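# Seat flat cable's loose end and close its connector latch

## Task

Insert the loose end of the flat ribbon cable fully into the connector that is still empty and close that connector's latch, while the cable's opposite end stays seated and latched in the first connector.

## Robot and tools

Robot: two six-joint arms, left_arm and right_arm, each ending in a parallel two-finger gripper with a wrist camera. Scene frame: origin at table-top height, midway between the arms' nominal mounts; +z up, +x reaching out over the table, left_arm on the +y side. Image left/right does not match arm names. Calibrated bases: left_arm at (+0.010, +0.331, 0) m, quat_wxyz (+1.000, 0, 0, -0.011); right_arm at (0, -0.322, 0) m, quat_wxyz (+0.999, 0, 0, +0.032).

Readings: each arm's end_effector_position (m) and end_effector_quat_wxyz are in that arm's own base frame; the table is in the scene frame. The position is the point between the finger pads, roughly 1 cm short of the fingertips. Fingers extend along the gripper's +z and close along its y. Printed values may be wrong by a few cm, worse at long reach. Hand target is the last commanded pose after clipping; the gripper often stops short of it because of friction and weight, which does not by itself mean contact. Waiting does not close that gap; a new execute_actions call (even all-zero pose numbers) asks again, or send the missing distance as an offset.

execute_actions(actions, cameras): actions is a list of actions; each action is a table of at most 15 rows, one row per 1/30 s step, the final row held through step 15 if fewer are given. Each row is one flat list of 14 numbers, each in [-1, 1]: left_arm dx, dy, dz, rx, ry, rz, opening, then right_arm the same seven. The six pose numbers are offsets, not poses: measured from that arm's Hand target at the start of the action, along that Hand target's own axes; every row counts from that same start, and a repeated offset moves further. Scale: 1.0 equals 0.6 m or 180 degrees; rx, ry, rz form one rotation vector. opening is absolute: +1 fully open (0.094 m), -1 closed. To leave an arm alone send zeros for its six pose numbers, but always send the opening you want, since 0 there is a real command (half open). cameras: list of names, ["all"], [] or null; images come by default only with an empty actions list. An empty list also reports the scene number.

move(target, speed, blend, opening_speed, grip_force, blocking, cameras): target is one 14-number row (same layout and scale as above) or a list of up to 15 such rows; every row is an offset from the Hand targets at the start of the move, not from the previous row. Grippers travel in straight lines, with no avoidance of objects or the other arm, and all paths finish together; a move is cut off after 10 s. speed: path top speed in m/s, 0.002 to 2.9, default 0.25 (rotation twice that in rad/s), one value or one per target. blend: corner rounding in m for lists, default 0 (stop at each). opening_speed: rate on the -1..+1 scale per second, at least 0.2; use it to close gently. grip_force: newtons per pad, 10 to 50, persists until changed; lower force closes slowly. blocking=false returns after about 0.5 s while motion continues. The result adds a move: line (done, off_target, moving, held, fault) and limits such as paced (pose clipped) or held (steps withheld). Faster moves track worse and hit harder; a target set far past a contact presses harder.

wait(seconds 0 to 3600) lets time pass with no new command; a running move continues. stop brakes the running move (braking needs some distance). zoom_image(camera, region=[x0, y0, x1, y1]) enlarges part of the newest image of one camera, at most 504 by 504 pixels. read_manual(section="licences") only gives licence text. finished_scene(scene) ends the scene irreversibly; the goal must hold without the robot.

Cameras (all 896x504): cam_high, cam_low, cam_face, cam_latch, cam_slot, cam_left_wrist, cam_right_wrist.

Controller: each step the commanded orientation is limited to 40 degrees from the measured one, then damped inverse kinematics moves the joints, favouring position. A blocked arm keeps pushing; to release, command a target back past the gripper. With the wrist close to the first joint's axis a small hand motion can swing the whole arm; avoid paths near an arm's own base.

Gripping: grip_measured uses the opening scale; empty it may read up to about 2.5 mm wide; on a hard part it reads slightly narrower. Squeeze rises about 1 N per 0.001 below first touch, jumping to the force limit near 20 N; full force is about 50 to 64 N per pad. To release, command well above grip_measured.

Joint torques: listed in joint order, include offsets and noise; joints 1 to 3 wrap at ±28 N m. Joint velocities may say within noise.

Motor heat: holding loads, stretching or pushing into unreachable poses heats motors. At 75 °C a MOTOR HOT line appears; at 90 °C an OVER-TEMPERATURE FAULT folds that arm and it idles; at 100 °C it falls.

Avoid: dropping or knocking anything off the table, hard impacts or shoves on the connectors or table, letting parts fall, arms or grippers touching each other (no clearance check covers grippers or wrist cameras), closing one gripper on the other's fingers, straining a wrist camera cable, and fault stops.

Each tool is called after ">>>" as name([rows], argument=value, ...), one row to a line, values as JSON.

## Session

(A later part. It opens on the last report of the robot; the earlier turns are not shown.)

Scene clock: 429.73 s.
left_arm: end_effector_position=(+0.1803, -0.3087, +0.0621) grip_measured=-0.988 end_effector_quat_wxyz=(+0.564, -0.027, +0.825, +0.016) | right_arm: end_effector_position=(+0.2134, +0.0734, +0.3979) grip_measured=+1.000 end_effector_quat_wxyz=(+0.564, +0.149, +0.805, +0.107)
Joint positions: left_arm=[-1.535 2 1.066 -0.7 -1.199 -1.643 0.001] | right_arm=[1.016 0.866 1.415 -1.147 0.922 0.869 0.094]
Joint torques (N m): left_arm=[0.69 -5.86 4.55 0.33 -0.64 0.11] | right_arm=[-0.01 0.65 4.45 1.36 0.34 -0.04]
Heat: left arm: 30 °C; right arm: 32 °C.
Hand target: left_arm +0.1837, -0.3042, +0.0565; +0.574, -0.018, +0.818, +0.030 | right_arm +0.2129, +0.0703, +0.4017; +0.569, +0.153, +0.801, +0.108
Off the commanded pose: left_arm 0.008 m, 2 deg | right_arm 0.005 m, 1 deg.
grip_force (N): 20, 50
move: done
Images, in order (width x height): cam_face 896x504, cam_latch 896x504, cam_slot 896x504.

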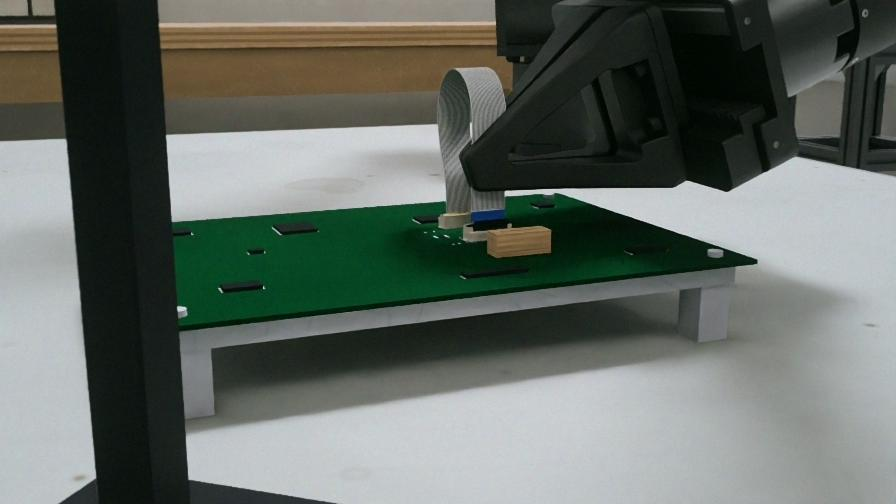

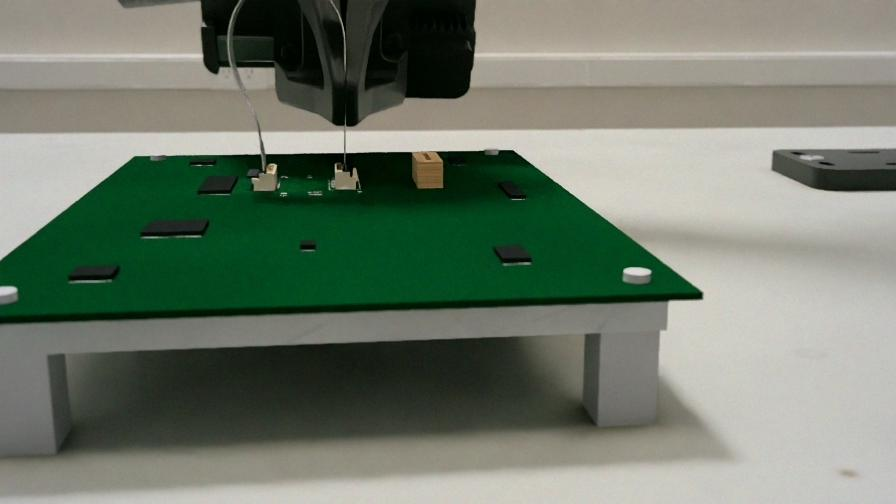

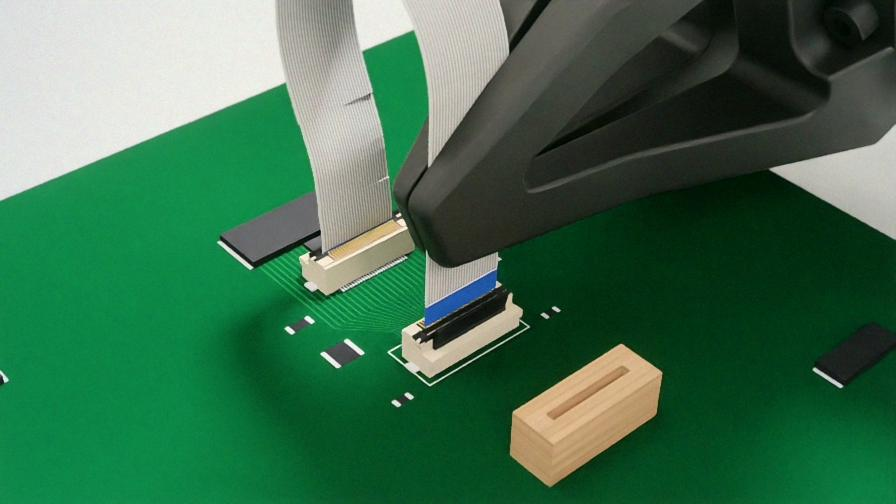

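>>> move(target=[0.00141, 0.00021, 0.00053, -0.00032, -0.00003, 0.0009, -1.0, 0, 0, 0, 0, 0, 0, 1.0], speed=0.02, cameras=["cam_latch", "cam_slot", "cam_face"])

>>> zoom_image(camera="cam_slot", region=[408, 315, 438, 345])

>>> zoom_image(camera="cam_slot", region=[480, 270, 510, 300])

>>> zoom_image(camera="cam_latch", region=[332, 152, 362, 182])

Scene clock: 450.50 s.
left_arm: end_effector_position=(+0.1804, -0.3085, +0.0603) grip_measured=-0.988 end_effector_quat_wxyz=(+0.565, -0.025, +0.825, +0.018) | right_arm: end_effector_position=(+0.2134, +0.0734, +0.3979) grip_measured=+1.000 end_effector_quat_wxyz=(+0.564, +0.149, +0.805, +0.107)
Joint positions: left_arm=[-1.535 2.006 1.066 -0.699 -1.201 -1.643 0.001] | right_arm=[1.016 0.866 1.415 -1.147 0.922 0.869 0.094]
Joint torques (N m): left_arm=[0.81 -6.2 4.64 0.3 -0.65 0.08] | right_arm=[0.01 0.65 4.48 1.36 0.33 -0.04]
Heat: left arm: 30 °C; right arm: 32 °C.
Hand target: left_arm +0.1837, -0.3040, +0.0557; +0.574, -0.017, +0.818, +0.032 | right_arm +0.2129, +0.0703, +0.4017; +0.569, +0.153, +0.801, +0.108
Off the commanded pose: left_arm 0.007 m, 2 deg | right_arm 0.005 m, 1 deg.
grip_force (N): 20, 50
move: done
Images, in order (width x height): cam_face 896x504, cam_latch 896x504, cam_slot 896x504.

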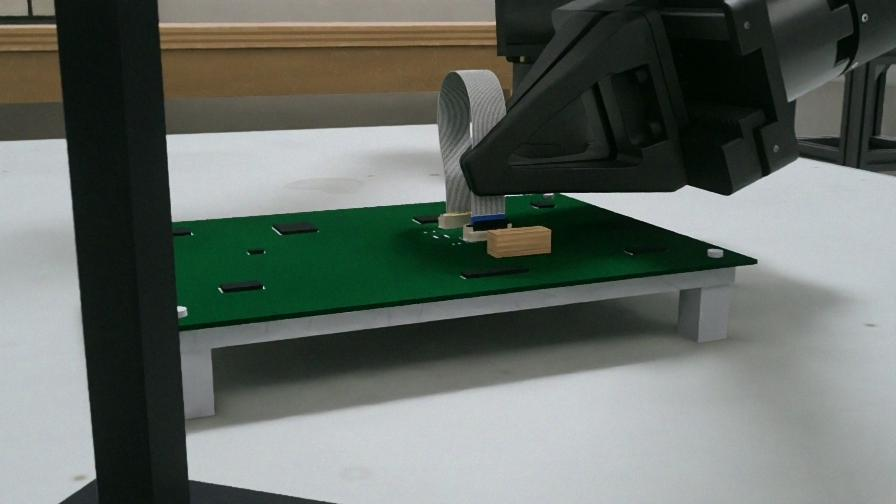

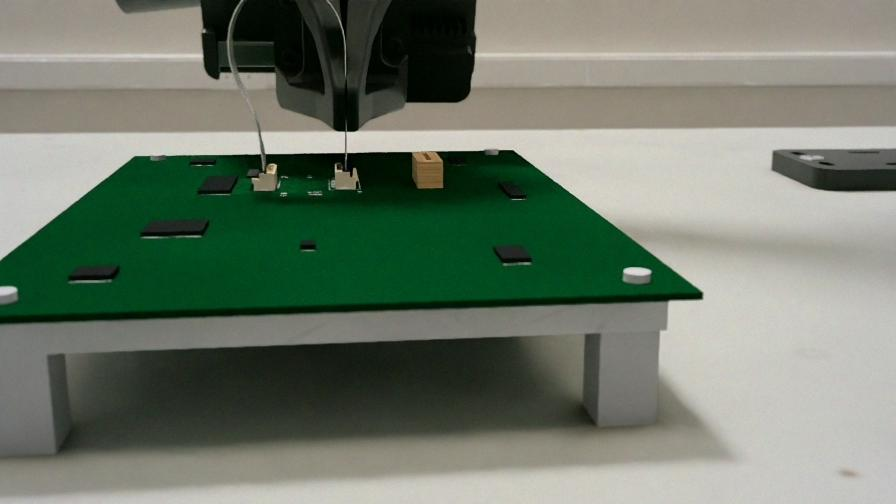

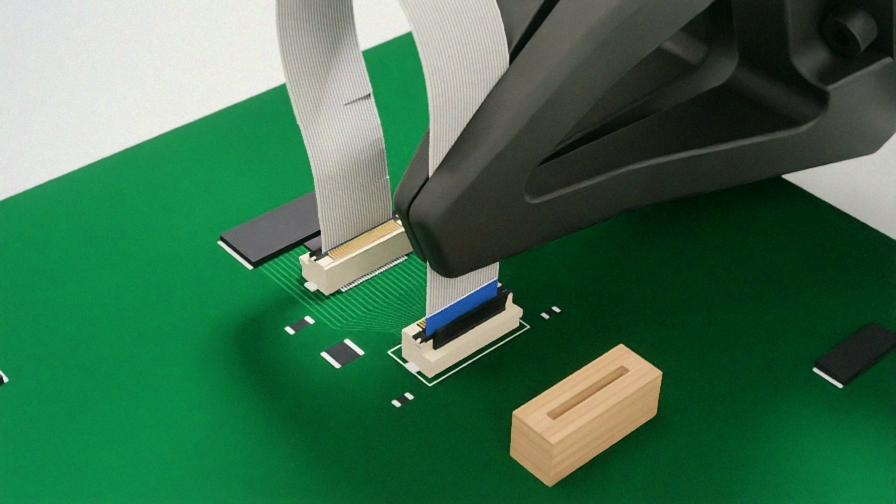

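Scaled by 16.800 from the camera's image (finer frame: 1280x720).

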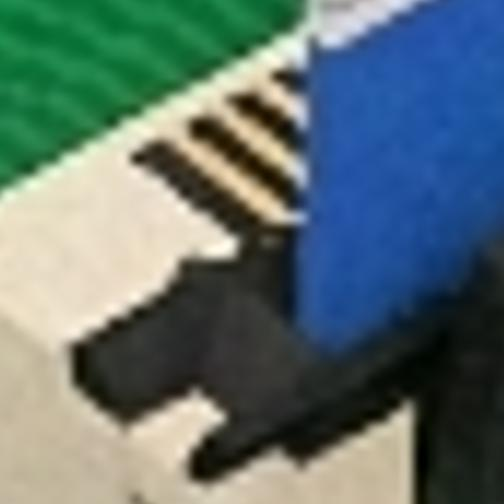

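Scaled by 16.800 from the camera's image (finer frame: 1280x720).

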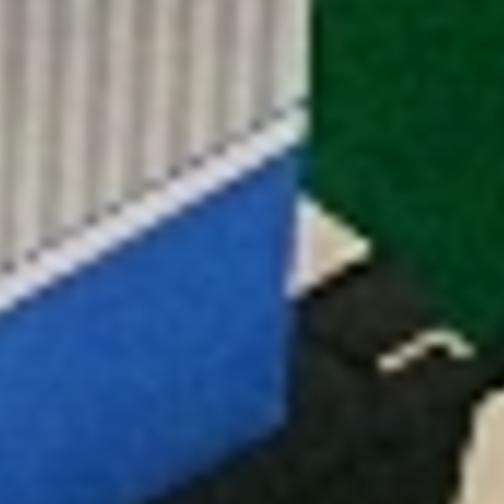

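Scaled by 16.800 from the camera's image (finer frame: 1280x720).

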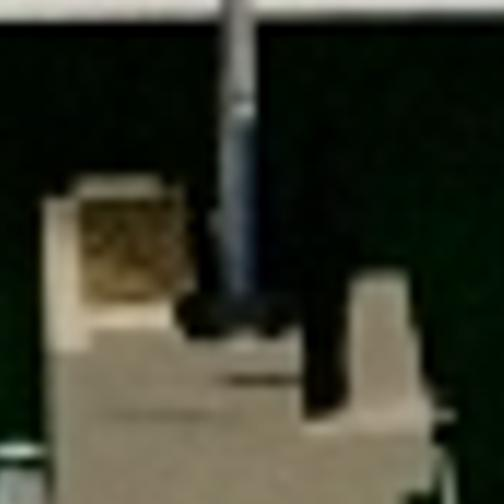

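>>> zoom_image(camera="cam_slot", region=[420, 305, 460, 345])

>>> zoom_image(camera="cam_slot", region=[455, 280, 515, 320])

>>> zoom_image(camera="cam_face", region=[460, 200, 516, 248])

Scaled by 12.600 from the camera's image (finer frame: 1280x720).

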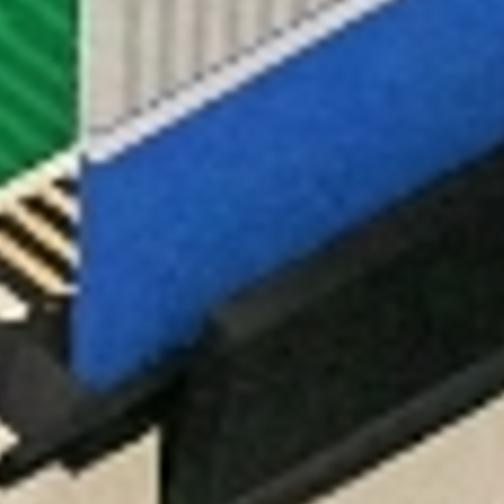

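Scaled by 8.400 from the camera's image (finer frame: 1280x720).

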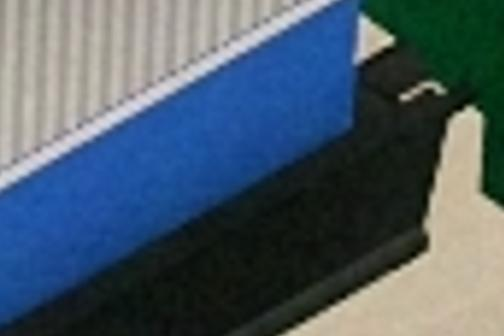

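Scaled by 9.000 from the camera's image (finer frame: 1280x720).

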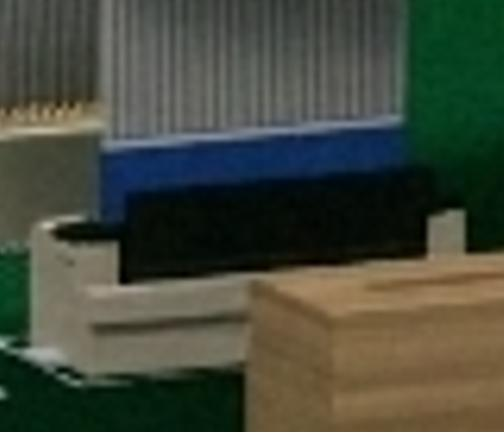

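>>> move(target=[0.00238, -0.0002, 0.00085, -0.00028, -0.00002, 0.00077, -1.0, 0, 0, 0, 0, 0, 0, 1.0], speed=0.02, cameras=["cam_latch", "cam_slot", "cam_face"])

>>> zoom_image(camera="cam_slot", region=[420, 305, 460, 345])

>>> zoom_image(camera="cam_slot", region=[455, 280, 515, 320])

>>> zoom_image(camera="cam_latch", region=[332, 152, 362, 182])

>>> zoom_image(camera="cam_face", region=[460, 200, 516, 248])

Scene clock: 461.93 s.
left_arm: end_effector_position=(+0.1804, -0.3087, +0.0603) grip_measured=-0.988 end_effector_quat_wxyz=(+0.565, -0.025, +0.825, +0.018) | right_arm: end_effector_position=(+0.2134, +0.0734, +0.3979) grip_measured=+1.000 end_effector_quat_wxyz=(+0.564, +0.149, +0.805, +0.107)
Joint positions: left_arm=[-1.535 2.006 1.066 -0.698 -1.201 -1.643 0.001] | right_arm=[1.016 0.866 1.415 -1.147 0.922 0.869 0.094]
Joint torques (N m): left_arm=[0.75 -5.82 4.67 0.32 -0.64 0.11] | right_arm=[-0.01 0.65 4.46 1.36 0.33 -0.03]
Heat: left arm: 31 °C; right arm: 32 °C.
Hand target: left_arm +0.1837, -0.3041, +0.0542; +0.574, -0.016, +0.818, +0.033 | right_arm +0.2129, +0.0703, +0.4017; +0.569, +0.153, +0.801, +0.108
Off the commanded pose: left_arm 0.008 m, 2 deg | right_arm 0.005 m, 1 deg.
grip_force (N): 20, 50
move: done
Images, in order (width x height): cam_face 896x504, cam_latch 896x504, cam_slot 896x504.

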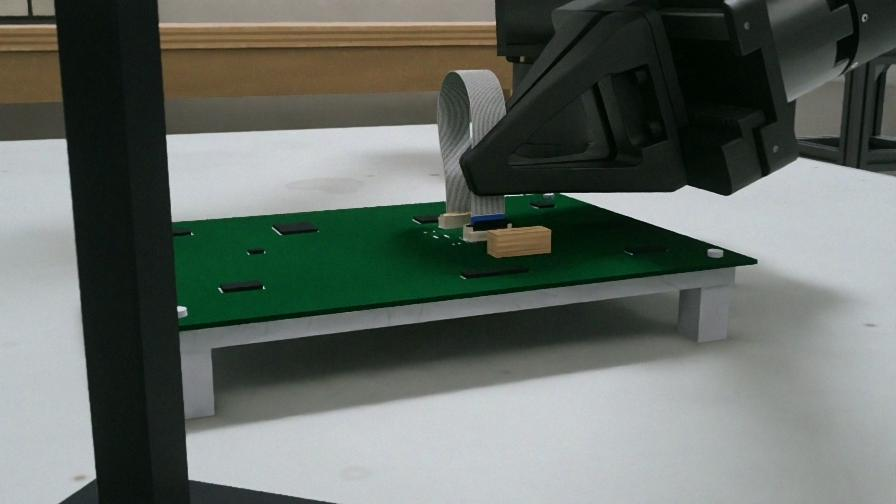

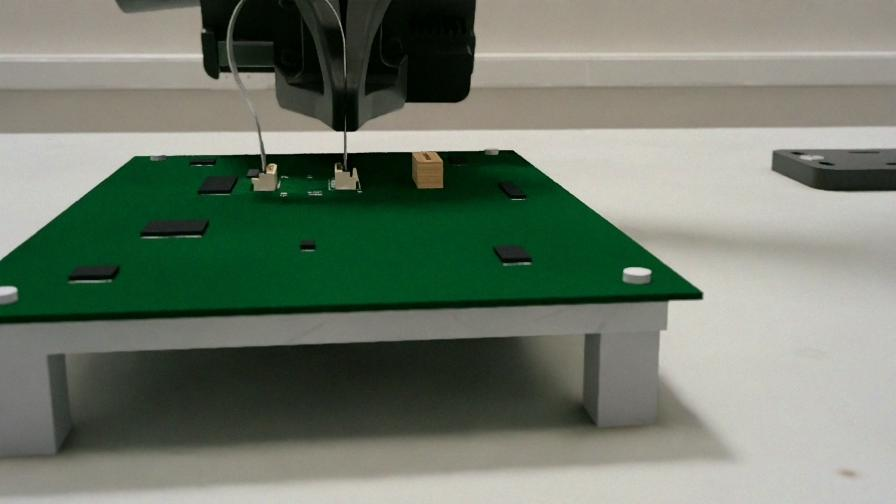

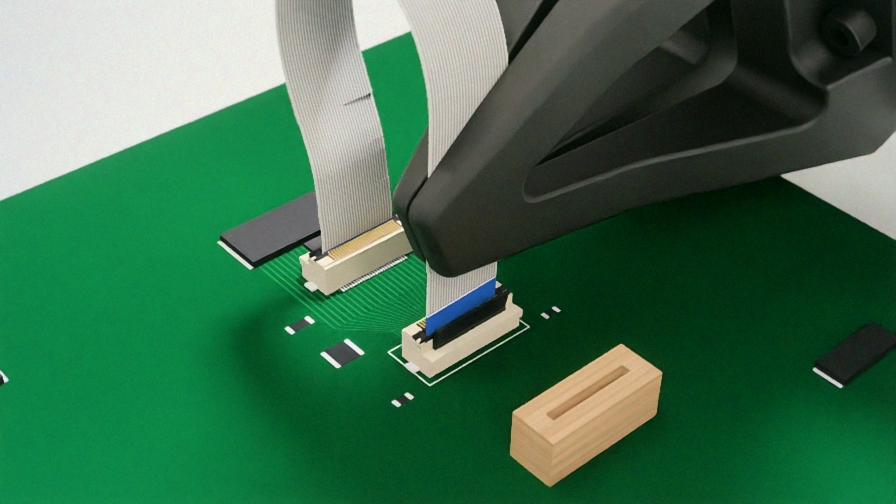

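Scaled by 12.600 from the camera's image (finer frame: 1280x720).

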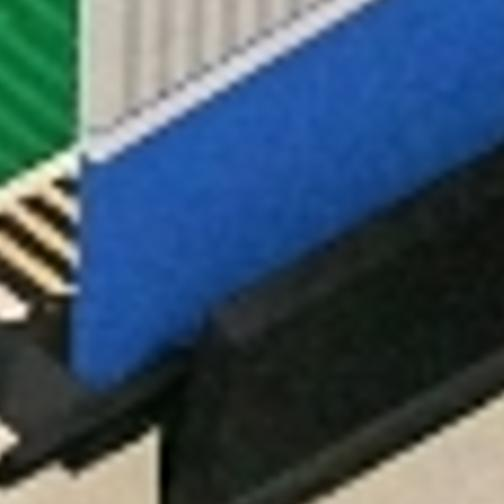

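Scaled by 8.400 from the camera's image (finer frame: 1280x720).

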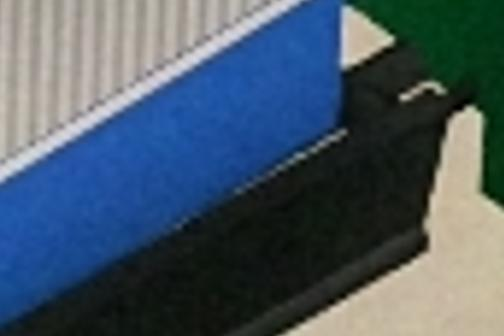

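Scaled by 16.800 from the camera's image (finer frame: 1280x720).

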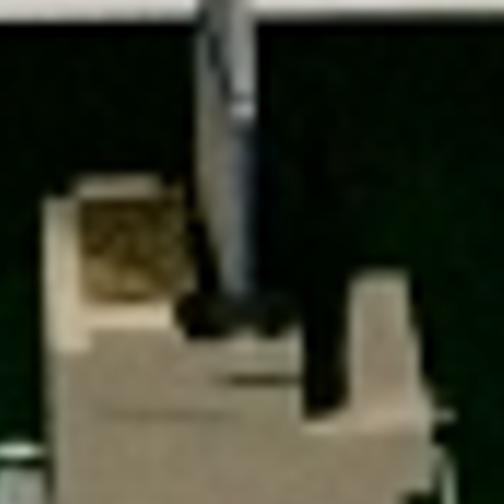

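Scaled by 9.000 from the camera's image (finer frame: 1280x720).

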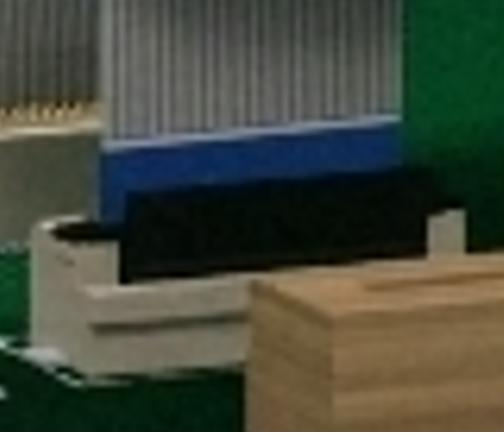

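>>> move(target=[0.00141, 0.00021, 0.00053, -0.00032, -0.00003, 0.0009, -1.0, 0, 0, 0, 0, 0, 0, 1.0], speed=0.02, cameras=["cam_latch", "cam_slot", "cam_face"])

>>> zoom_image(camera="cam_slot", region=[420, 305, 460, 345])

>>> zoom_image(camera="cam_slot", region=[455, 280, 515, 320])

>>> zoom_image(camera="cam_latch", region=[332, 152, 362, 182])

>>> zoom_image(camera="cam_face", region=[460, 200, 516, 248])

Scene clock: 477.97 s.
left_arm: end_effector_position=(+0.1806, -0.3087, +0.0601) grip_measured=-0.988 end_effector_quat_wxyz=(+0.566, -0.025, +0.824, +0.018) | right_arm: end_effector_position=(+0.2134, +0.0734, +0.3979) grip_measured=+1.000 end_effector_quat_wxyz=(+0.564, +0.149, +0.805, +0.107)
Joint positions: left_arm=[-1.535 2.009 1.066 -0.697 -1.204 -1.643 0.001] | right_arm=[1.016 0.866 1.415 -1.147 0.922 0.869 0.094]
Joint torques (N m): left_arm=[0.75 -5.7 4.49 0.28 -0.63 0.08] | right_arm=[0.01 0.65 4.45 1.36 0.33 -0.03]
Heat: left arm: 31 °C; right arm: 33 °C.
Hand target: left_arm +0.1837, -0.3039, +0.0532; +0.574, -0.015, +0.818, +0.034 | right_arm +0.2129, +0.0703, +0.4017; +0.569, +0.153, +0.801, +0.108
Off the commanded pose: left_arm 0.009 m, 2 deg | right_arm 0.005 m, 1 deg.
grip_force (N): 20, 50
move: done
Images, in order (width x height): cam_face 896x504, cam_latch 896x504, cam_slot 896x504.

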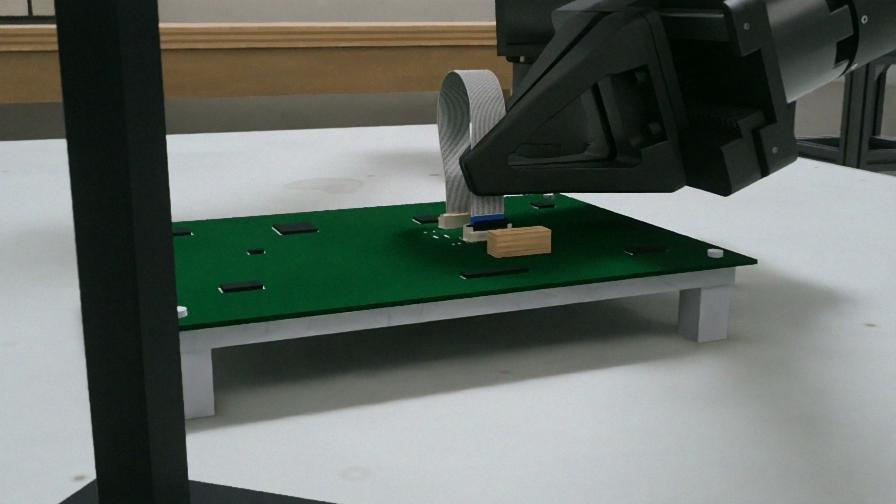

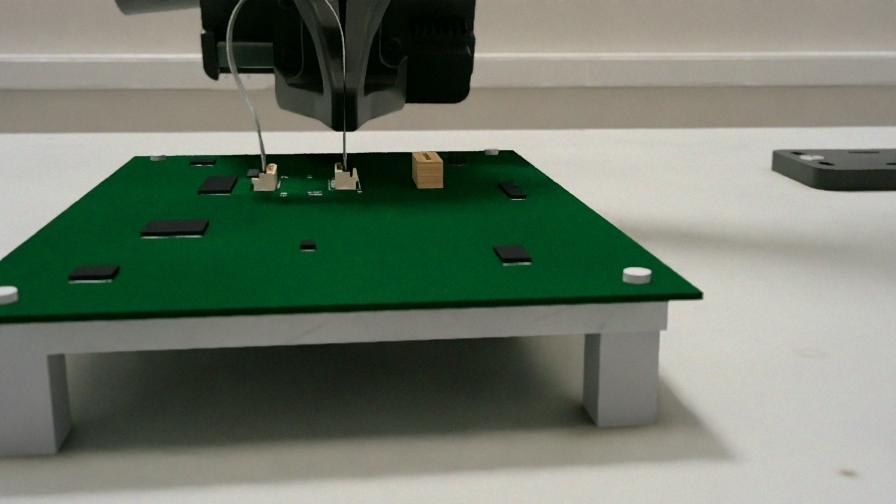

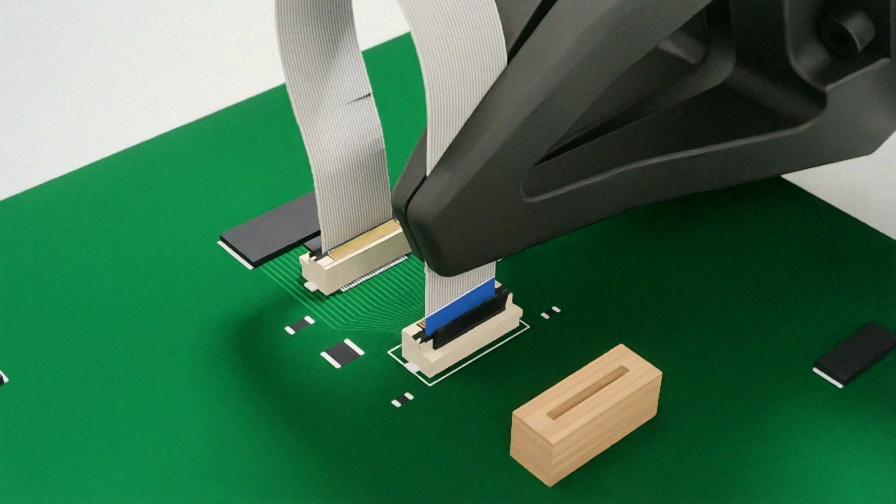

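Scaled by 12.600 from the camera's image (finer frame: 1280x720).

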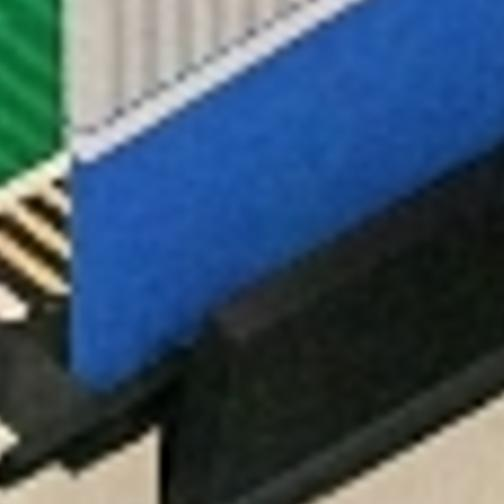

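Scaled by 8.400 from the camera's image (finer frame: 1280x720).

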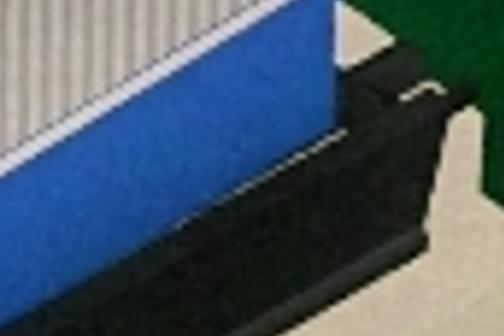

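Scaled by 16.800 from the camera's image (finer frame: 1280x720).

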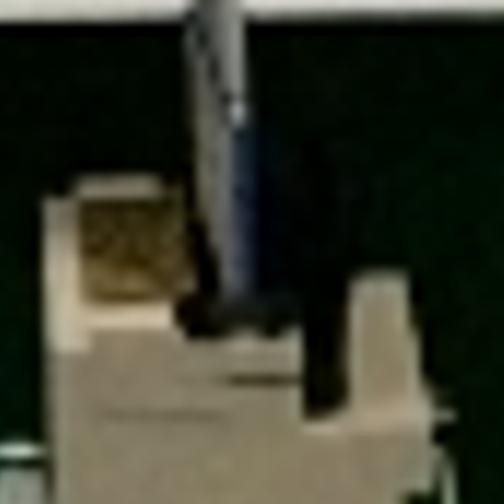

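Scaled by 9.000 from the camera's image (finer frame: 1280x720).

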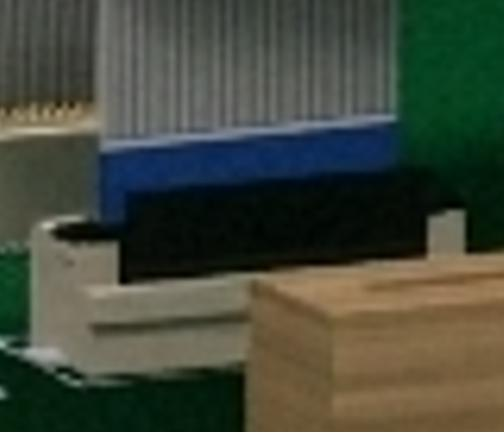

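>>> move(target=[0.00005, -0.0009, -0.00005, 0.00044, 0.00003, -0.00122, -1.0, 0, 0, 0, 0, 0, 0, 1.0], speed=0.02, cameras=["cam_latch", "cam_slot", "cam_face"])

>>> zoom_image(camera="cam_slot", region=[420, 305, 460, 345])

>>> zoom_image(camera="cam_slot", region=[455, 280, 515, 320])

>>> zoom_image(camera="cam_latch", region=[332, 152, 362, 182])

Scene clock: 486.80 s.
left_arm: end_effector_position=(+0.1806, -0.3092, +0.0602) grip_measured=-0.988 end_effector_quat_wxyz=(+0.566, -0.026, +0.824, +0.017) | right_arm: end_effector_position=(+0.2134, +0.0734, +0.3979) grip_measured=+1.000 end_effector_quat_wxyz=(+0.564, +0.149, +0.805, +0.107)
Joint positions: left_arm=[-1.535 2.009 1.066 -0.693 -1.204 -1.643 0.001] | right_arm=[1.016 0.866 1.415 -1.147 0.922 0.869 0.094]
Joint torques (N m): left_arm=[0.8 -5.68 4.62 0.34 -0.6 0.08] | right_arm=[-0.01 0.65 4.45 1.36 0.33 -0.03]
Heat: left arm: 30 °C; right arm: 33 °C.
Hand target: left_arm +0.1837, -0.3045, +0.0532; +0.574, -0.016, +0.818, +0.032 | right_arm +0.2129, +0.0703, +0.4017; +0.569, +0.153, +0.801, +0.108
Off the commanded pose: left_arm 0.009 m, 2 deg | right_arm 0.005 m, 1 deg.
grip_force (N): 20, 50
move: done
Images, in order (width x height): cam_face 896x504, cam_latch 896x504, cam_slot 896x504.

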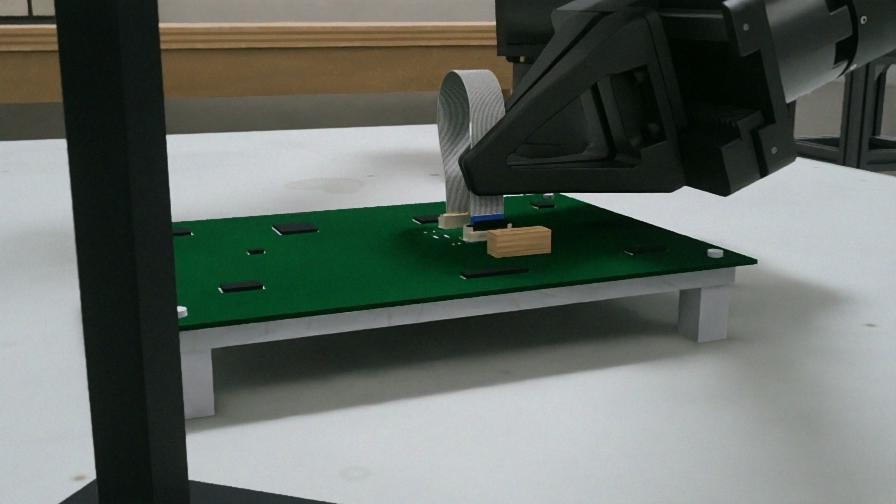

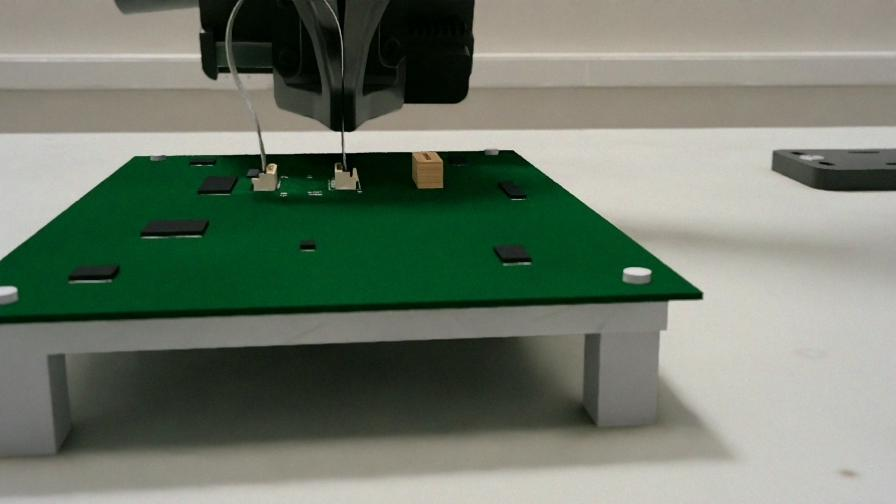

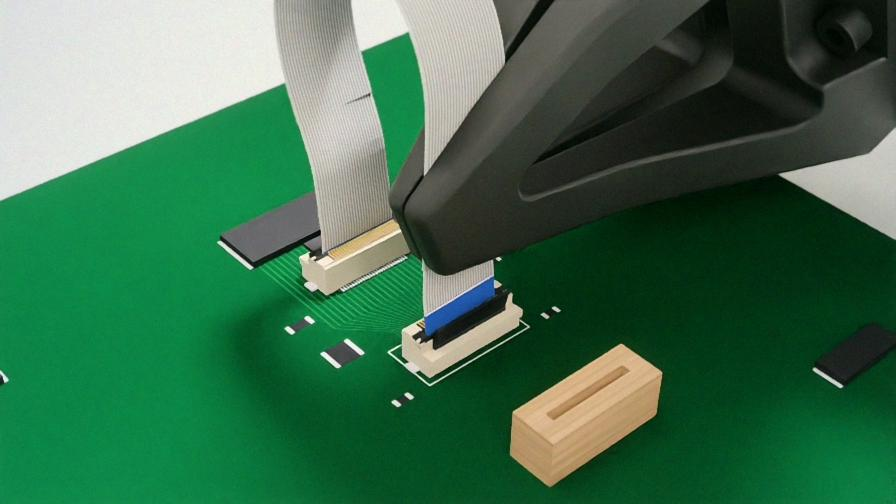

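Scaled by 12.600 from the camera's image (finer frame: 1280x720).

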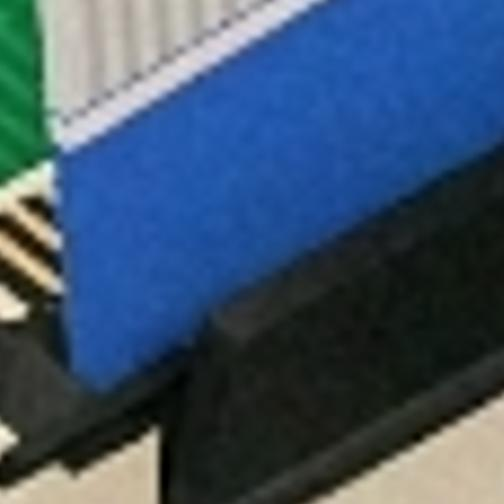

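Scaled by 8.400 from the camera's image (finer frame: 1280x720).

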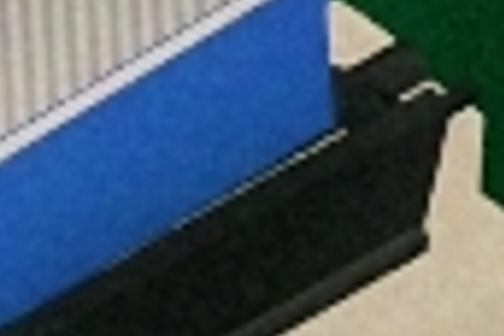

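Scaled by 16.800 from the camera's image (finer frame: 1280x720).

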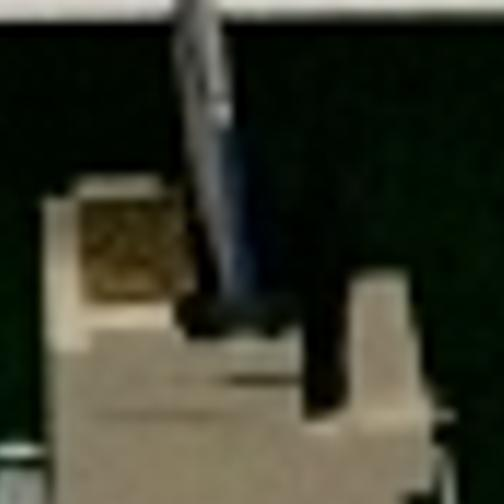

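>>> zoom_image(camera="cam_slot", region=[415, 322, 437, 344])

>>> zoom_image(camera="cam_slot", region=[486, 280, 512, 306])

>>> zoom_image(camera="cam_latch", region=[338, 158, 356, 176])

Scaled by 22.909 from the camera's image (finer frame: 1280x720).

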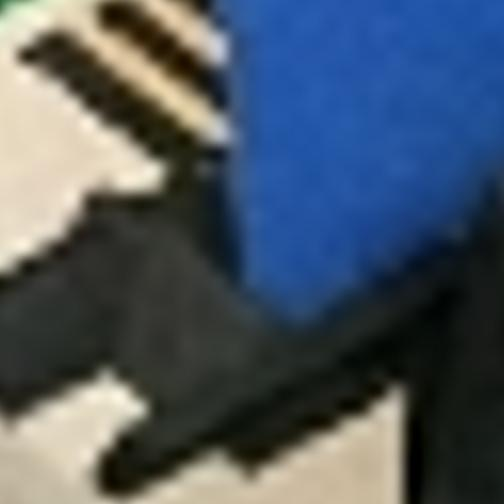

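Scaled by 19.385 from the camera's image (finer frame: 1280x720).

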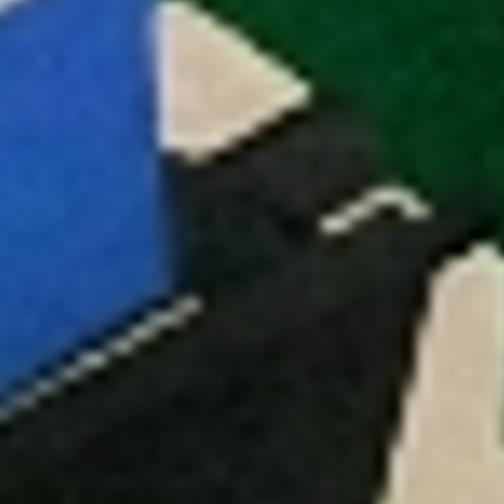

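Scaled by 28.000 from the camera's image (finer frame: 1280x720).

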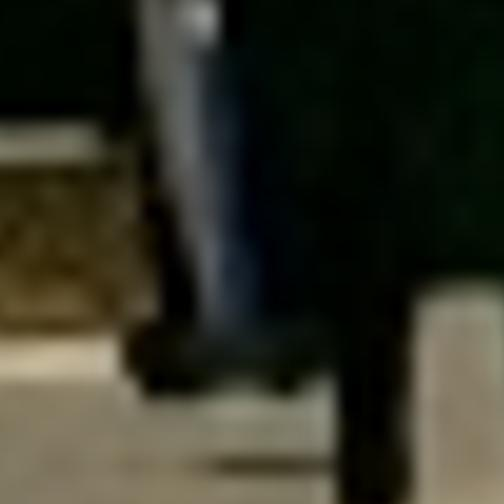

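>>> move(target=[-0.0024, 0, 0, 0, -0.00255, 0, -1.0, 0, 0, 0, 0, 0, 0, 1.0], speed=0.02, cameras=["cam_latch", "cam_slot", "cam_face"])

>>> zoom_image(camera="cam_slot", region=[415, 322, 437, 344])

>>> zoom_image(camera="cam_slot", region=[455, 280, 515, 320])

>>> zoom_image(camera="cam_latch", region=[332, 152, 362, 182])

Scene clock: 541.17 s.
left_arm: end_effector_position=(+0.1807, -0.3093, +0.0603) grip_measured=-0.988 end_effector_quat_wxyz=(+0.567, -0.026, +0.823, +0.016) | right_arm: end_effector_position=(+0.2134, +0.0734, +0.3979) grip_measured=+1.000 end_effector_quat_wxyz=(+0.564, +0.149, +0.805, +0.107)
Joint positions: left_arm=[-1.535 2.009 1.066 -0.693 -1.205 -1.643 0.001] | right_arm=[1.016 0.866 1.415 -1.147 0.922 0.869 0.094]
Joint torques (N m): left_arm=[0.65 -5.75 4.67 0.26 -0.69 0.08] | right_arm=[-0.01 0.65 4.46 1.35 0.34 -0.04]
Heat: left arm: 30 °C; right arm: 33 °C.
Hand target: left_arm +0.1842, -0.3045, +0.0546; +0.577, -0.016, +0.816, +0.032 | right_arm +0.2129, +0.0703, +0.4017; +0.569, +0.153, +0.801, +0.108
Off the commanded pose: left_arm 0.008 m, 3 deg | right_arm 0.005 m, 1 deg.
grip_force (N): 20, 50
move: off_target (left_arm)
Images, in order (width x height): cam_face 896x504, cam_latch 896x504, cam_slot 896x504.

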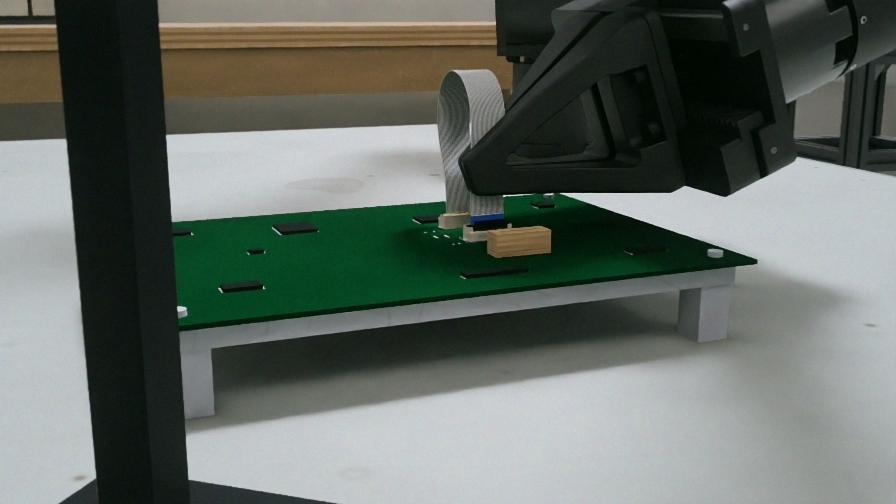

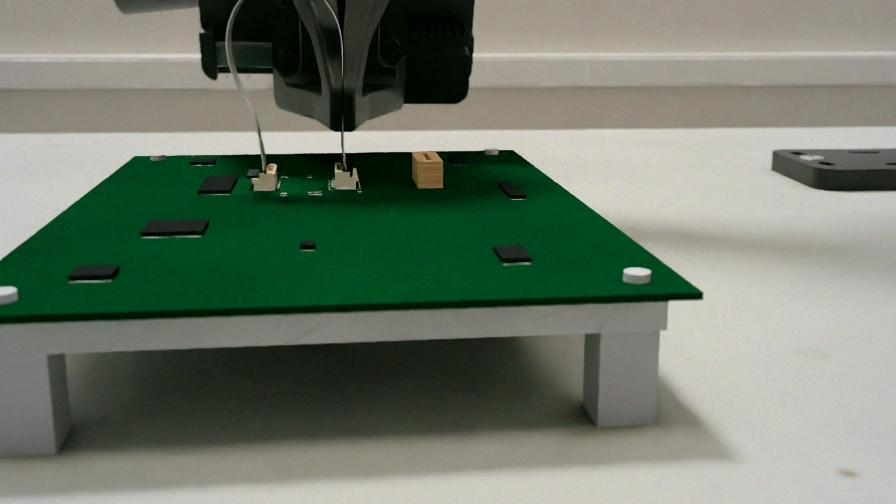

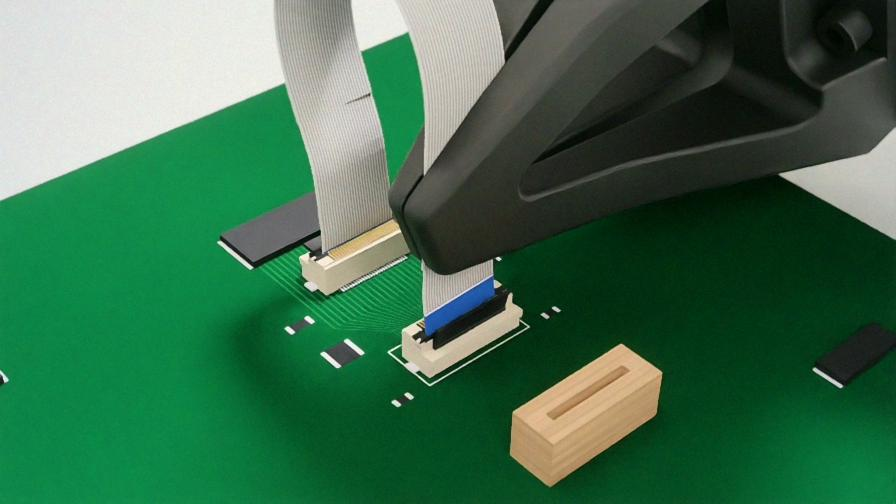

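Scaled by 22.909 from the camera's image (finer frame: 1280x720).

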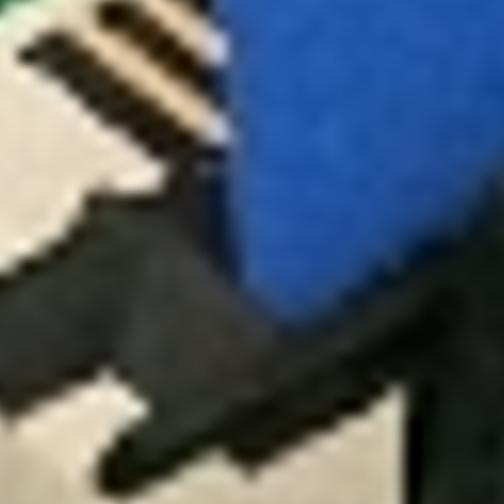

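Scaled by 8.400 from the camera's image (finer frame: 1280x720).

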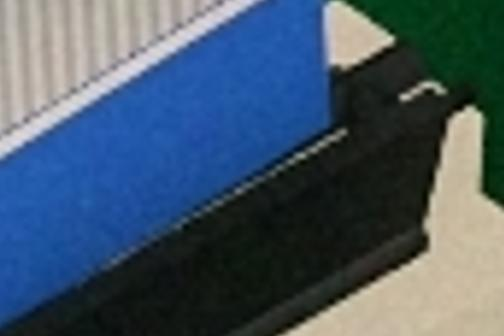

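Scaled by 16.800 from the camera's image (finer frame: 1280x720).

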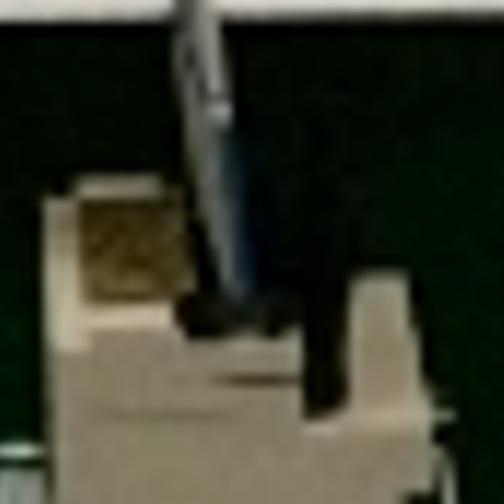

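>>> move(target=[-0.0024, 0, 0, 0, -0.00255, 0, -1.0, 0, 0, 0, 0, 0, 0, 1.0], speed=0.02, cameras=["cam_latch", "cam_slot"])

>>> zoom_image(camera="cam_slot", region=[415, 322, 437, 344])

>>> zoom_image(camera="cam_slot", region=[455, 280, 515, 320])

>>> zoom_image(camera="cam_latch", region=[332, 152, 362, 182])

Scene clock: 542.90 s.
left_arm: end_effector_position=(+0.1814, -0.3091, +0.0606) grip_measured=-0.988 end_effector_quat_wxyz=(+0.571, -0.024, +0.820, +0.018) | right_arm: end_effector_position=(+0.2134, +0.0734, +0.3979) grip_measured=+1.000 end_effector_quat_wxyz=(+0.564, +0.149, +0.805, +0.107)
Joint positions: left_arm=[-1.535 2.014 1.066 -0.693 -1.216 -1.643 0.001] | right_arm=[1.016 0.866 1.415 -1.147 0.922 0.869 0.094]
Joint torques (N m): left_arm=[0.79 -6.08 4.74 0.28 -0.63 0.07] | right_arm=[-0.01 0.65 4.45 1.36 0.33 -0.04]
Heat: left arm: 30 °C; right arm: 33 °C.
Hand target: left_arm +0.1847, -0.3045, +0.0560; +0.580, -0.016, +0.814, +0.032 | right_arm +0.2129, +0.0703, +0.4017; +0.569, +0.153, +0.801, +0.108
Off the commanded pose: left_arm 0.007 m, 2 deg | right_arm 0.005 m, 1 deg.
grip_force (N): 20, 50
move: done

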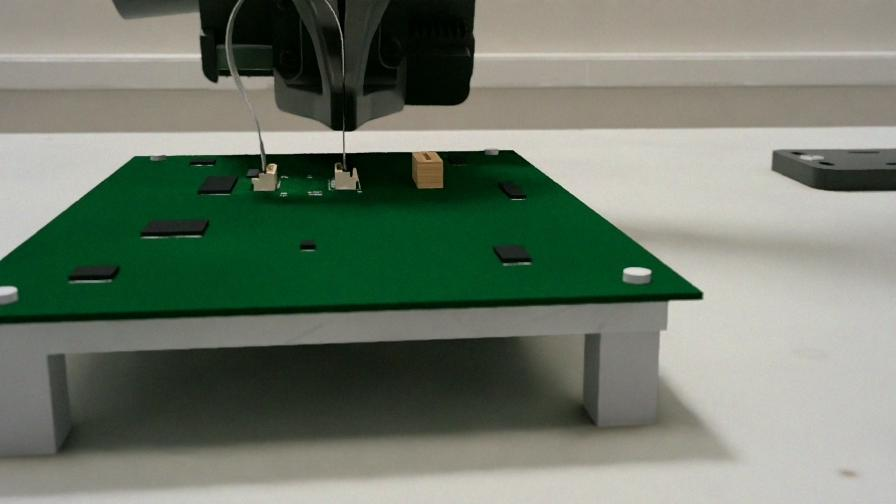

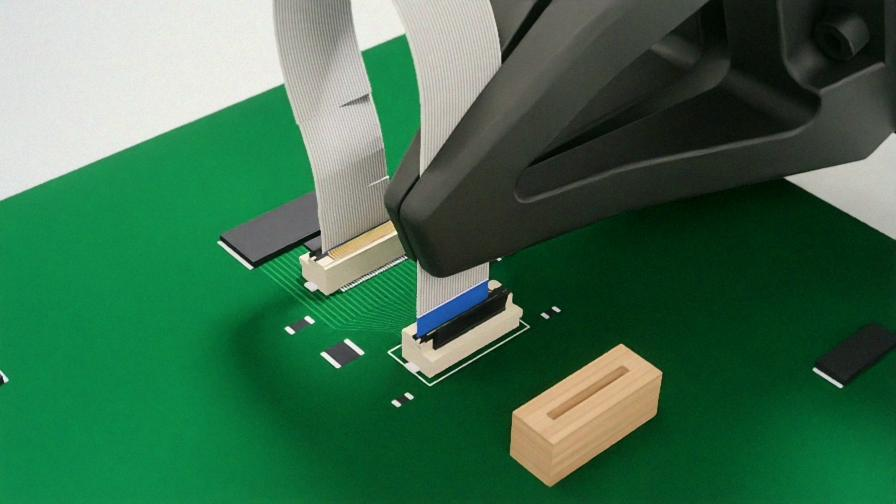

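Scaled by 22.909 from the camera's image (finer frame: 1280x720).

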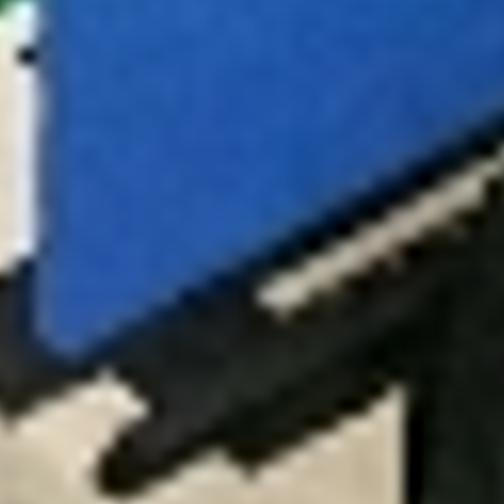

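Scaled by 8.400 from the camera's image (finer frame: 1280x720).

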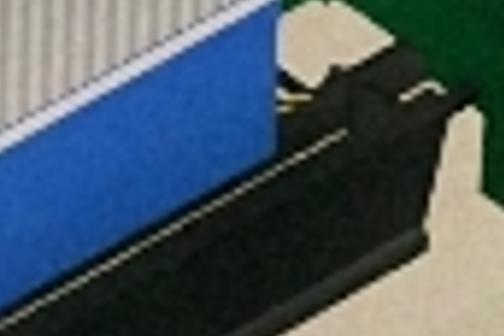

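Scaled by 16.800 from the camera's image (finer frame: 1280x720).

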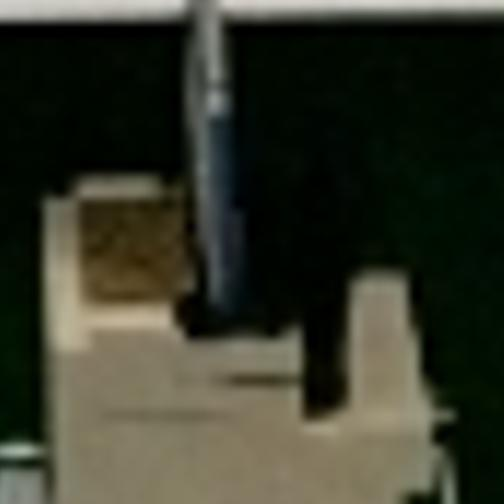

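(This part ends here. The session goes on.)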